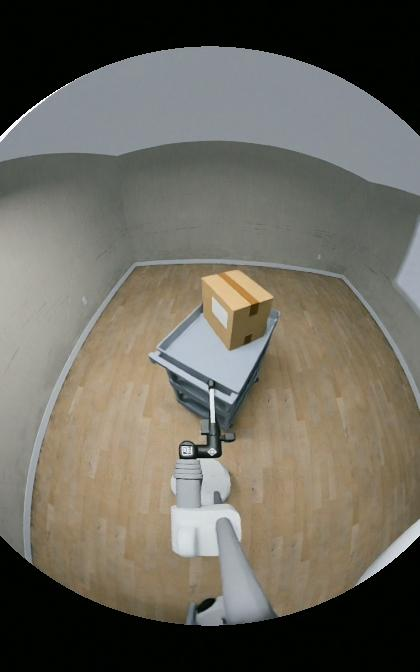

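>>> move(
  blocking=false,
  r2={"joints":{"gripper_m":0.1}},
  cameras=[],
)

>>> wait(
  seconds=2,
  cameras=[],
)

>>> move(
  blocking=false,
  r2={"base":{"translate_m":0.04,"strafe_m":0.09},"pace":"slow"},
  cameras=[],
)

>>> wait(
  seconds=3,
  cameras=["r2_wrist_camera","r2_head_camera"],
)

Scene clock: 765.43 s.
move: r2 moving
r1: as last shown
r1.lidar_m: 1.14 2.16 1.96 - 0.25 0.38 3.90 1.29 2.25 2.82 3.43 1.18
r1.motor_effort: lift_m=+16(16) arm_m=+4(4) wheel_0=+0(1) wheel_1=+0(0) wheel_2=+0(0)
r1.servo_current: wrist_yaw_rad=33(52) wrist_pitch_rad=39(46) wrist_roll_rad=52(52) gripper_m=52(59)
r1.contact_limits: translate_m 1
r1.wrist_depth_mm: 136 138 - - 525 247 - / 113 138 - - 544 250 170 / 117 139 268 - 554 276 171 / 137 159 - - 559 254 172 / - - - - 569 255 173 / - 1921 1921 198 404 254 173 / - 1336 179 184 154 213 -
r2.base_odometry: x=-1.549 y=-1.535 heading=+1.123
r2.turned_by_wheels: +0.000
r2.turned_by_imu: +0.001
r2.base_tilt: forward=-0.7 right=+0.1
r2.lidar_m: 0.45 0.60 1.76 1.69 1.85 2.35 1.16 2.56 3.09 3.02 3.25 0.42
r2.base_status: not commanded
r2.joint_positions: lift_m=+0.660 arm_m=+0.000 wrist_yaw_rad=-0.003 wrist_pitch_rad=-0.008 wrist_roll_rad=+1.569 gripper_m=+0.040
r2.joint_status: gripper_m moving
r2.measured_speeds: all 0
r2.motor_effort: lift_m=+14(14) arm_m=-4(4) wheel_0=-6(6) wheel_1=+2(3) wheel_2=-4(4)
r2.servo_current: wrist_yaw_rad=52(65) wrist_pitch_rad=46(59) wrist_roll_rad=46(52) gripper_m=91(98)
r2.hand_pose: x=+0.4590 y=-0.0883 z=+0.8407 quat_wxyz=(+0.708, +0.707, -0.004, +0.002) (m; r2's base frame)
r2.wrist_depth_mm: - - 530 274 - 715 - / - - 480 177 175 186 184 / - 469 452 128 130 191 - / - - 517 138 211 - - / - - - 224 236 - - / - - 188 175 189 - - / - - - - - 1808 517
pictures: none
No camera images: "cameras" was empty.

Scene clock: 766.57 s.
earlier move: r2 done
r1.base_odometry: x=-1.659 y=+1.666 heading=+3.133
r1.turned_by_wheels: +0.000
r1.turned_by_imu: +0.000
r1.base_tilt: forward=-1.6 right=+1.3
r1.lidar_m: 1.16 2.17 1.96 - 0.25 0.37 3.87 1.30 2.24 2.83 3.45 1.19
r1.base_status: not commanded
r1.joint_positions: lift_m=+0.400 arm_m=+0.000 wrist_yaw_rad=+3.092 wrist_pitch_rad=+0.002 wrist_roll_rad=+0.000 gripper_m=-0.019
r1.joint_status: not commanded
r1.measured_speeds: all 0
r1.motor_effort: lift_m=+16(16) arm_m=+4(4) wheel_0=+0(1) wheel_1=+0(1) wheel_2=+0(0)
r1.servo_current: wrist_yaw_rad=46(72) wrist_pitch_rad=39(46) wrist_roll_rad=52(72) gripper_m=46(59)
r1.contact_limits: translate_m 1
r1.hand_pose: x=-0.1129 y=+0.1016 z=+0.5778 quat_wxyz=(+0.025, -0.001, +0.000, +1.000) (m; r1's base frame)
r1.wrist_depth_mm: 136 138 - - 535 245 - / 114 139 - - 539 250 170 / 117 139 270 - 554 276 171 / 137 160 - - 559 254 172 / - - - - 564 254 173 / - 1921 1983 198 404 254 173 / - 1281 179 184 154 213 -
r2.base_odometry: x=-1.549 y=-1.535 heading=+1.123
r2.turned_by_wheels: +0.000
r2.turned_by_imu: +0.000
r2.base_tilt: forward=-0.7 right=+0.0
r2.lidar_m: 0.46 0.60 1.76 1.71 1.85 2.34 1.15 2.58 3.09 3.02 3.25 0.41
r2.base_status: not commanded
r2.joint_positions: lift_m=+0.660 arm_m=+0.000 wrist_yaw_rad=-0.002 wrist_pitch_rad=-0.002 wrist_roll_rad=+1.569 gripper_m=+0.100
r2.joint_status: all done
r2.measured_speeds: all 0
r2.motor_effort: lift_m=+14(14) arm_m=-3(4) wheel_0=-4(6) wheel_1=+3(3) wheel_2=-4(4)
r2.servo_current: wrist_yaw_rad=46(65) wrist_pitch_rad=39(59) wrist_roll_rad=52(59) gripper_m=52(104)
r2.hand_pose: x=+0.4591 y=-0.0880 z=+0.8391 quat_wxyz=(+0.708, +0.707, -0.001, +0.000) (m; r2's base frame)
r2.wrist_depth_mm: - - 517 247 - 732 - / - 500 466 165 177 183 183 / - 459 439 125 127 191 - / - - 496 144 213 - - / - - 220 232 238 - - / - - 189 255 187 - - / - - - - - 1661 -
wait: 1.13 of 2 s (r2 has come to rest)
pictures: none
No camera images: "cameras" was empty.

Scene clock: 767.07 s.
move: r2 moving
r1: as last shown
r1.lidar_m: 1.16 2.17 1.97 - 0.25 0.34 3.89 1.31 2.23 2.81 3.42 1.20
r1.motor_effort: lift_m=+16(16) arm_m=+4(4) wheel_0=+0(1) wheel_1=+0(0) wheel_2=+0(0)
r1.servo_current: wrist_yaw_rad=52(52) wrist_pitch_rad=46(46) wrist_roll_rad=65(65) gripper_m=52(52)
r1.contact_limits: translate_m 1
r1.wrist_depth_mm: 136 138 - - 530 246 - / 114 139 - - 535 249 170 / 117 139 271 - 554 276 172 / 137 160 - - 554 254 172 / - - - - 559 254 172 / - 1921 1921 198 404 255 173 / - 1308 179 183 154 213 -
r2.base_odometry: x=-1.557 y=-1.525 heading=+1.123
r2.turned_by_wheels: +0.000
r2.turned_by_imu: +0.000
r2.base_tilt: forward=-0.7 right=+0.0
r2.lidar_m: 0.46 0.60 1.76 1.70 1.83 2.33 1.18 2.56 3.08 3.03 3.24 0.39
r2.base_status: translate_m moving; strafe_m moving
r2.joint_positions: lift_m=+0.660 arm_m=+0.000 wrist_yaw_rad=-0.002 wrist_pitch_rad=-0.002 wrist_roll_rad=+1.569 gripper_m=+0.100
r2.joint_status: not commanded
r2.measured_speeds: translate_m=+0.020 strafe_m=+0.045 rotate_rad=+0.002 lift_m=+0.000 arm_m=+0.000 wrist_yaw_rad=+0.000 wrist_pitch_rad=+0.002 wrist_roll_rad=+0.000
r2.motor_effort: lift_m=+14(14) arm_m=-4(4) wheel_0=-7(9) wheel_1=+7(9) wheel_2=-8(9)
r2.servo_current: wrist_yaw_rad=52(52) wrist_pitch_rad=46(46) wrist_roll_rad=52(52) gripper_m=46(59)
r2.hand_pose: x=+0.4591 y=-0.0880 z=+0.8391 quat_wxyz=(+0.708, +0.707, -0.001, +0.000) (m; r2's base frame)
r2.wrist_depth_mm: - - 517 211 239 723 - / - 488 173 128 173 183 182 / - 455 128 128 130 - - / - - 147 213 214 - - / - - 211 238 234 - - / - - 186 257 187 - - / - - - - - 1661 508
pictures: none
No camera images: "cameras" was empty.

Scene clock: 768.83 s.
earlier move: r2 done
r1.base_odometry: x=-1.659 y=+1.666 heading=+3.133
r1.turned_by_wheels: +0.000
r1.turned_by_imu: +0.000
r1.base_tilt: forward=-1.6 right=+1.2
r1.lidar_m: 1.18 2.17 1.97 - 0.25 0.33 3.87 1.28 2.22 2.81 3.44 1.74
r1.base_status: not commanded
r1.joint_positions: lift_m=+0.400 arm_m=+0.000 wrist_yaw_rad=+3.092 wrist_pitch_rad=+0.002 wrist_roll_rad=+0.000 gripper_m=-0.019
r1.joint_status: not commanded
r1.measured_speeds: all 0
r1.motor_effort: lift_m=+16(16) arm_m=+4(4) wheel_0=-1(1) wheel_1=+0(0) wheel_2=+0(0)
r1.servo_current: wrist_yaw_rad=59(65) wrist_pitch_rad=33(52) wrist_roll_rad=59(65) gripper_m=46(59)
r1.contact_limits: translate_m 1
r1.hand_pose: x=-0.1129 y=+0.1016 z=+0.5778 quat_wxyz=(+0.025, -0.001, +0.000, +1.000) (m; r1's base frame)
r1.wrist_depth_mm: 136 139 - - 530 246 - / 113 139 - - 544 250 170 / 117 139 270 - 549 274 171 / 136 159 - - 564 254 173 / - - - - 569 254 173 / - 1921 1983 198 404 254 172 / - 1308 179 183 154 213 -
r2.base_odometry: x=-1.613 y=-1.460 heading=+1.123
r2.turned_by_wheels: +0.000
r2.turned_by_imu: +0.000
r2.base_tilt: forward=-0.7 right=+0.1
r2.lidar_m: 0.47 2.16 1.68 1.64 1.74 2.37 1.19 1.31 3.17 3.11 3.29 0.38
r2.base_status: done
r2.joint_positions: lift_m=+0.660 arm_m=+0.000 wrist_yaw_rad=-0.002 wrist_pitch_rad=-0.001 wrist_roll_rad=+1.569 gripper_m=+0.100
r2.joint_status: not commanded
r2.measured_speeds: all 0
r2.motor_effort: lift_m=+14(14) arm_m=-3(4) wheel_0=-4(10) wheel_1=+5(10) wheel_2=-6(9)
r2.servo_current: wrist_yaw_rad=46(65) wrist_pitch_rad=39(52) wrist_roll_rad=39(59) gripper_m=52(59)
r2.hand_pose: x=+0.4591 y=-0.0880 z=+0.8389 quat_wxyz=(+0.708, +0.707, -0.001, +0.000) (m; r2's base frame)
r2.wrist_depth_mm: - 427 118 176 179 715 - / - 421 136 189 192 778 - / - - 150 206 214 - - / - - 627 232 244 - - / - - - 253 267 1808 - / - - 193 279 193 1464 480 / - - - - - 1430 427
wait: 1.77 of 3 s (r2 has come to rest)
pictures: r2_head_camera, r2_wrist_camera
Images, in order (width x height): r2_head_camera 420x560, r2_wrist_camera 616x392.

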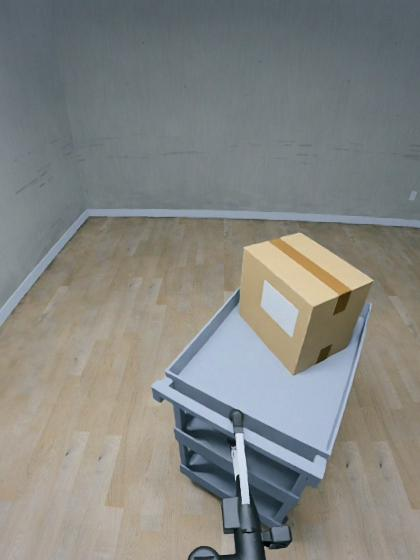

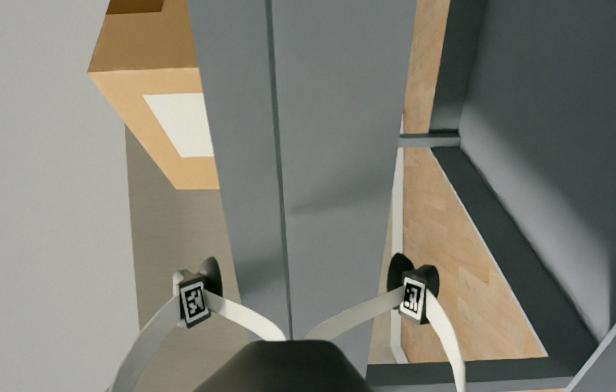

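>>> move(
  blocking=false,
  r2={"base":{"translate_m":0.045},"pace":"slow","contact_limits":{"translate_m":0.1}},
  cameras=[],
)

>>> wait(
  seconds=2,
  cameras=[],
)

>>> move(
  blocking=false,
  r2={"joints":{"gripper_m":0.01}},
  cameras=[],
)

>>> wait(
  seconds=3,
  cameras=[],
)

>>> move(
  blocking=false,
  r2={"base":{"strafe_m":-0.45},"pace":"slow"},
  cameras=["r2_wrist_camera"],
)

>>> wait(
  seconds=6,
  cameras=["r2_head_camera","r2_head_right_camera"],
)

Scene clock: 780.73 s.
move: r2 moving
r1: as last shown
r1.base_tilt: forward=-1.6 right=+1.3
r1.lidar_m: 1.21 2.17 1.96 - 0.25 0.35 3.89 1.31 2.24 2.83 3.43 1.71
r1.motor_effort: lift_m=+16(16) arm_m=+4(4) wheel_0=+0(1) wheel_1=+0(0) wheel_2=+0(0)
r1.servo_current: wrist_yaw_rad=72(72) wrist_pitch_rad=46(46) wrist_roll_rad=52(65) gripper_m=46(59)
r1.contact_limits: translate_m 1
r1.wrist_depth_mm: 136 138 - - 530 246 - / 114 139 - - 539 250 170 / 117 139 272 - 549 274 171 / 137 160 - - 564 254 172 / - - - - 569 254 173 / - 1921 1983 199 402 255 172 / - 1336 179 183 154 214 -
r2.base_odometry: x=-1.607 y=-1.449 heading=+1.123
r2.turned_by_wheels: +0.000
r2.turned_by_imu: +0.001
r2.base_tilt: forward=-0.7 right=+0.0
r2.lidar_m: 0.47 2.15 1.67 1.62 1.75 2.38 1.21 1.34 3.20 3.12 3.31 0.36
r2.base_status: translate_m moving
r2.joint_positions: lift_m=+0.660 arm_m=+0.000 wrist_yaw_rad=-0.002 wrist_pitch_rad=-0.001 wrist_roll_rad=+1.569 gripper_m=+0.100
r2.joint_status: not commanded
r2.measured_speeds: translate_m=+0.048 strafe_m=+0.000 rotate_rad=-0.001 lift_m=+0.000 arm_m=+0.000 wrist_yaw_rad=+0.000 wrist_pitch_rad=+0.000 wrist_roll_rad=+0.000
r2.motor_effort: lift_m=+14(14) arm_m=-3(4) wheel_0=+7(9) wheel_1=+5(8) wheel_2=-8(10)
r2.servo_current: wrist_yaw_rad=52(52) wrist_pitch_rad=39(46) wrist_roll_rad=46(72) gripper_m=52(59)
r2.contact_limits: translate_m 0.1
r2.hand_pose: x=+0.4591 y=-0.0880 z=+0.8389 quat_wxyz=(+0.708, +0.707, -0.001, +0.000) (m; r2's base frame)
r2.wrist_depth_mm: - 415 116 167 168 715 - / - 413 122 183 183 778 - / - - 477 201 202 - - / - - 155 222 232 - - / - - 220 242 243 1863 - / - - 189 267 192 1537 477 / - - - - - 1708 421
pictures: none
No camera images: "cameras" was empty.

Scene clock: 781.87 s.
earlier move: r2 done
r1.base_odometry: x=-1.659 y=+1.666 heading=+3.133
r1.turned_by_wheels: +0.000
r1.turned_by_imu: +0.000
r1.base_tilt: forward=-1.6 right=+1.3
r1.lidar_m: 1.23 2.19 1.96 - 0.25 0.35 3.87 1.32 2.25 2.82 3.44 1.47
r1.base_status: not commanded
r1.joint_positions: lift_m=+0.400 arm_m=+0.000 wrist_yaw_rad=+3.092 wrist_pitch_rad=+0.002 wrist_roll_rad=+0.000 gripper_m=-0.019
r1.joint_status: not commanded
r1.measured_speeds: all 0
r1.motor_effort: lift_m=+16(16) arm_m=+4(4) wheel_0=-1(1) wheel_1=+0(0) wheel_2=+0(0)
r1.servo_current: wrist_yaw_rad=46(72) wrist_pitch_rad=39(46) wrist_roll_rad=59(65) gripper_m=52(59)
r1.contact_limits: translate_m 1
r1.hand_pose: x=-0.1129 y=+0.1016 z=+0.5778 quat_wxyz=(+0.025, -0.001, +0.000, +1.000) (m; r1's base frame)
r1.wrist_depth_mm: 136 138 - - 535 247 - / 114 139 - - 539 250 170 / 117 139 271 - 554 276 172 / 137 160 - - 564 254 172 / - - - - 564 254 172 / - 1983 1983 198 402 254 173 / - 1308 179 183 154 213 -
r2.base_odometry: x=-1.593 y=-1.419 heading=+1.123
r2.turned_by_wheels: +0.000
r2.turned_by_imu: +0.001
r2.base_tilt: forward=-0.7 right=+0.1
r2.lidar_m: 0.45 2.14 1.65 1.63 1.75 2.43 1.24 2.68 3.18 3.12 3.34 0.32
r2.base_status: done
r2.joint_positions: lift_m=+0.660 arm_m=+0.000 wrist_yaw_rad=-0.002 wrist_pitch_rad=-0.001 wrist_roll_rad=+1.569 gripper_m=+0.100
r2.joint_status: not commanded
r2.measured_speeds: all 0
r2.motor_effort: lift_m=+14(14) arm_m=-3(4) wheel_0=+8(9) wheel_1=+5(8) wheel_2=-8(11)
r2.servo_current: wrist_yaw_rad=52(59) wrist_pitch_rad=33(52) wrist_roll_rad=39(72) gripper_m=52(59)
r2.contact_limits: translate_m 0.1
r2.hand_pose: x=+0.4591 y=-0.0880 z=+0.8389 quat_wxyz=(+0.708, +0.707, -0.001, +0.000) (m; r2's base frame)
r2.wrist_depth_mm: - 364 - 143 143 - - / - 399 - 156 156 - - / - - 105 172 172 - - / - - 116 186 190 - - / - - 134 208 213 1756 508 / - - 148 235 195 1499 459 / - - - - - 1756 1160
wait: 1.13 of 2 s (r2 has come to rest)
pictures: none
No camera images: "cameras" was empty.

Scene clock: 782.37 s.
move: r2 moving
r1: as last shown
r1.lidar_m: 1.23 2.18 1.96 - 0.25 0.36 3.86 1.32 2.26 2.80 3.46 1.46
r1.motor_effort: lift_m=+16(16) arm_m=+4(4) wheel_0=+0(0) wheel_1=+0(0) wheel_2=+0(0)
r1.servo_current: wrist_yaw_rad=52(59) wrist_pitch_rad=46(52) wrist_roll_rad=46(65) gripper_m=52(59)
r1.contact_limits: translate_m 1
r1.wrist_depth_mm: 136 138 - - 530 247 - / 114 139 - - 544 250 169 / 117 139 268 - 549 276 171 / 137 160 - - 564 254 173 / - - - - 564 254 173 / - 1983 1921 199 402 253 172 / - 1308 179 183 154 214 -
r2.base_odometry: x=-1.593 y=-1.419 heading=+1.123
r2.turned_by_wheels: +0.000
r2.turned_by_imu: +0.000
r2.base_tilt: forward=-0.7 right=+0.0
r2.lidar_m: 0.44 2.15 1.68 1.60 1.74 2.42 1.24 2.69 3.20 3.12 3.34 0.35
r2.base_status: not commanded
r2.joint_positions: lift_m=+0.660 arm_m=+0.000 wrist_yaw_rad=-0.002 wrist_pitch_rad=+0.000 wrist_roll_rad=+1.569 gripper_m=+0.083
r2.joint_status: gripper_m moving
r2.measured_speeds: translate_m=+0.000 strafe_m=+0.000 rotate_rad=+0.001 lift_m=+0.000 arm_m=+0.000 wrist_yaw_rad=+0.002 wrist_pitch_rad=+0.012 wrist_roll_rad=+0.000
r2.motor_effort: lift_m=+14(14) arm_m=-3(4) wheel_0=+8(8) wheel_1=+6(6) wheel_2=-7(8)
r2.servo_current: wrist_yaw_rad=46(52) wrist_pitch_rad=39(46) wrist_roll_rad=46(59) gripper_m=189(189)
r2.contact_limits: translate_m 0.1
r2.hand_pose: x=+0.4592 y=-0.0879 z=+0.8386 quat_wxyz=(+0.708, +0.707, -0.001, +0.000) (m; r2's base frame)
r2.wrist_depth_mm: - 359 - 143 143 - - / - 399 - 156 156 - - / - - 104 172 172 - - / - - 115 189 189 - - / - - 132 213 213 1708 - / - - 151 236 191 1464 459 / - - - - - 1661 410
pictures: none
No camera images: "cameras" was empty.

Scene clock: 783.60 s.
earlier move: r2 done
r1.base_odometry: x=-1.659 y=+1.666 heading=+3.133
r1.turned_by_wheels: +0.000
r1.turned_by_imu: +0.000
r1.base_tilt: forward=-1.6 right=+1.3
r1.lidar_m: 1.25 2.19 1.96 - 0.25 0.36 3.87 1.31 2.27 2.83 3.47 1.47
r1.base_status: not commanded
r1.joint_positions: lift_m=+0.400 arm_m=+0.000 wrist_yaw_rad=+3.092 wrist_pitch_rad=+0.002 wrist_roll_rad=+0.000 gripper_m=-0.019
r1.joint_status: not commanded
r1.measured_speeds: all 0
r1.motor_effort: lift_m=+16(16) arm_m=+4(4) wheel_0=+0(1) wheel_1=+0(0) wheel_2=+0(0)
r1.servo_current: wrist_yaw_rad=39(65) wrist_pitch_rad=39(52) wrist_roll_rad=46(65) gripper_m=52(59)
r1.contact_limits: translate_m 1
r1.hand_pose: x=-0.1129 y=+0.1016 z=+0.5778 quat_wxyz=(+0.025, -0.001, +0.000, +1.000) (m; r1's base frame)
r1.wrist_depth_mm: 136 139 - - 530 245 - / 114 139 - - 544 250 170 / 117 139 268 - 549 276 171 / 137 160 - - 559 253 172 / - - - - 564 253 173 / - 1863 1863 199 407 256 173 / - 1336 179 184 154 215 -
r2.base_odometry: x=-1.593 y=-1.419 heading=+1.124
r2.turned_by_wheels: +0.000
r2.turned_by_imu: +0.001
r2.base_tilt: forward=-0.7 right=+0.0
r2.lidar_m: 0.45 2.17 1.63 1.61 1.76 2.43 1.26 2.71 3.17 3.11 3.33 0.36
r2.base_status: not commanded
r2.joint_positions: lift_m=+0.660 arm_m=+0.000 wrist_yaw_rad=+0.001 wrist_pitch_rad=-0.006 wrist_roll_rad=+1.570 gripper_m=+0.011
r2.joint_status: all done
r2.measured_speeds: all 0
r2.motor_effort: lift_m=+15(15) arm_m=+7(7) wheel_0=+6(8) wheel_1=+4(6) wheel_2=+0(8)
r2.servo_current: wrist_yaw_rad=39(59) wrist_pitch_rad=39(52) wrist_roll_rad=46(59) gripper_m=72(358)
r2.contact_limits: translate_m 0.1
r2.hand_pose: x=+0.4592 y=-0.0872 z=+0.8402 quat_wxyz=(+0.708, +0.707, -0.002, +0.002) (m; r2's base frame)
r2.wrist_depth_mm: - 377 368 148 153 683 - / - 442 111 111 167 741 - / - - 488 181 183 - - / - - - 195 203 - - / - - - 154 228 1863 508 / - - 188 177 185 1863 462 / - - - - - 1499 1182
wait: 1.23 of 3 s (r2 has come to rest)
pictures: none
No camera images: "cameras" was empty.

Scene clock: 784.10 s.
move: r2 moving
r1: as last shown
r1.lidar_m: 1.25 2.16 1.97 - 0.25 0.37 3.88 1.30 2.24 2.83 3.45 1.35
r1.motor_effort: lift_m=+16(16) arm_m=+4(4) wheel_0=-1(1) wheel_1=+0(1) wheel_2=+0(0)
r1.servo_current: wrist_yaw_rad=52(59) wrist_pitch_rad=46(46) wrist_roll_rad=59(59) gripper_m=52(52)
r1.contact_limits: translate_m 1
r1.wrist_depth_mm: 136 138 - - 530 247 - / 113 139 - - 539 249 170 / 117 140 268 - 559 276 171 / 137 159 - - 564 253 172 / - - - - 569 255 173 / - 1921 1983 199 404 255 173 / - 1308 180 183 154 214 -
r2.base_odometry: x=-1.580 y=-1.426 heading=+1.124
r2.turned_by_wheels: +0.001
r2.turned_by_imu: +0.001
r2.base_tilt: forward=-0.7 right=+0.1
r2.lidar_m: 0.43 2.18 1.67 1.64 1.75 2.42 1.25 2.65 3.18 3.11 3.28 0.35
r2.base_status: strafe_m moving
r2.joint_positions: lift_m=+0.660 arm_m=+0.000 wrist_yaw_rad=+0.003 wrist_pitch_rad=-0.006 wrist_roll_rad=+1.570 gripper_m=+0.011
r2.joint_status: not commanded
r2.measured_speeds: translate_m=+0.000 strafe_m=-0.056 rotate_rad=+0.000 lift_m=+0.000 arm_m=+0.000 wrist_yaw_rad=+0.008 wrist_pitch_rad=+0.000 wrist_roll_rad=+0.000
r2.motor_effort: lift_m=+14(15) arm_m=+7(8) wheel_0=+15(16) wheel_1=-6(7) wheel_2=-2(2)
r2.servo_current: wrist_yaw_rad=46(52) wrist_pitch_rad=39(52) wrist_roll_rad=46(59) gripper_m=78(85)
r2.hand_pose: x=+0.4594 y=-0.0864 z=+0.8402 quat_wxyz=(+0.708, +0.707, -0.001, +0.003) (m; r2's base frame)
r2.wrist_depth_mm: - 370 - - 150 - - / - 442 108 158 163 - - / - - 488 177 180 - - / - - - 195 200 - - / - - - 212 224 1863 508 / - - 182 173 180 1863 462 / - - - - - 1537 1182
pictures: r2_wrist_camera
Images, in order (width x height): r2_wrist_camera 616x392.

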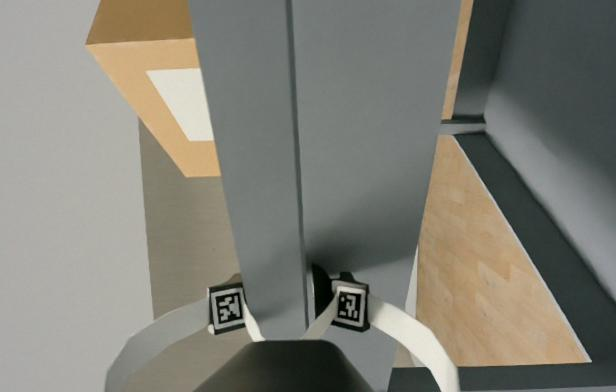

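Scene clock: 789.23 s.
earlier move: r2 done
r1.base_odometry: x=-1.659 y=+1.666 heading=+3.133
r1.turned_by_wheels: +0.000
r1.turned_by_imu: +0.000
r1.base_tilt: forward=-1.6 right=+1.3
r1.lidar_m: 3.40 2.18 1.97 - 0.25 0.34 3.90 1.31 2.27 2.82 3.40 1.23
r1.base_status: not commanded
r1.joint_positions: lift_m=+0.400 arm_m=+0.000 wrist_yaw_rad=+3.092 wrist_pitch_rad=+0.002 wrist_roll_rad=+0.000 gripper_m=-0.019
r1.joint_status: not commanded
r1.measured_speeds: all 0
r1.motor_effort: lift_m=+16(16) arm_m=+4(4) wheel_0=+0(1) wheel_1=+0(1) wheel_2=+0(0)
r1.servo_current: wrist_yaw_rad=46(72) wrist_pitch_rad=46(52) wrist_roll_rad=39(65) gripper_m=46(59)
r1.contact_limits: translate_m 1
r1.hand_pose: x=-0.1129 y=+0.1016 z=+0.5778 quat_wxyz=(+0.025, -0.001, +0.000, +1.000) (m; r1's base frame)
r1.wrist_depth_mm: 136 138 - - 530 246 - / 113 139 - - 539 250 170 / 117 140 270 - 549 276 171 / 137 160 - - 559 254 173 / - - - - 564 254 173 / - 1863 1921 198 404 254 173 / - 1308 179 183 154 214 -
r2.base_odometry: x=-1.188 y=-1.614 heading=+1.124
r2.turned_by_wheels: +0.000
r2.turned_by_imu: +0.002
r2.base_tilt: forward=-0.6 right=+0.1
r2.lidar_m: 0.38 0.38 2.12 2.08 2.22 1.33 1.27 2.60 2.75 2.66 2.86 0.46
r2.base_status: done
r2.joint_positions: lift_m=+0.660 arm_m=+0.000 wrist_yaw_rad=+0.004 wrist_pitch_rad=-0.006 wrist_roll_rad=+1.570 gripper_m=+0.011
r2.joint_status: not commanded
r2.measured_speeds: all 0
r2.motor_effort: lift_m=+15(15) arm_m=+5(8) wheel_0=+5(16) wheel_1=-3(7) wheel_2=+1(4)
r2.servo_current: wrist_yaw_rad=46(65) wrist_pitch_rad=52(52) wrist_roll_rad=59(59) gripper_m=65(85)
r2.hand_pose: x=+0.4595 y=-0.0864 z=+0.8402 quat_wxyz=(+0.708, +0.707, -0.001, +0.003) (m; r2's base frame)
r2.wrist_depth_mm: - - - 262 265 1661 1182 / - - - 255 257 1808 530 / - - - 251 252 820 - / - - 508 246 248 798 - / - - 492 202 242 820 - / - - 187 182 183 809 - / - - 569 - - - -
wait: 5.13 of 6 s (r2 has come to rest)
pictures: r2_head_camera, r2_head_right_camera
Images, in order (width x height): r2_head_camera 420x560, r2_head_right_camera 420x672.

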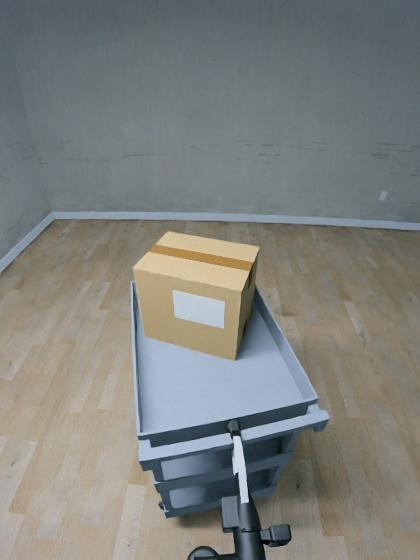

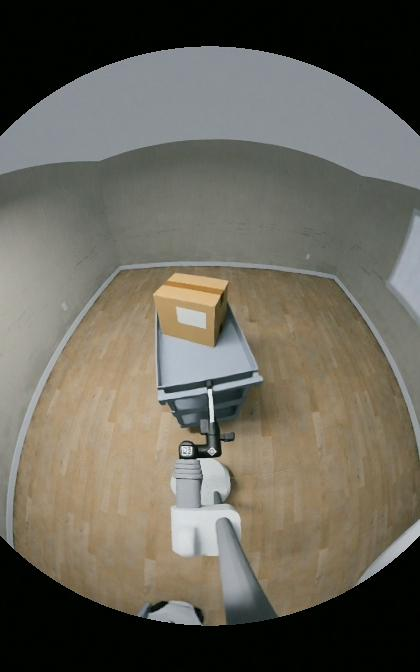

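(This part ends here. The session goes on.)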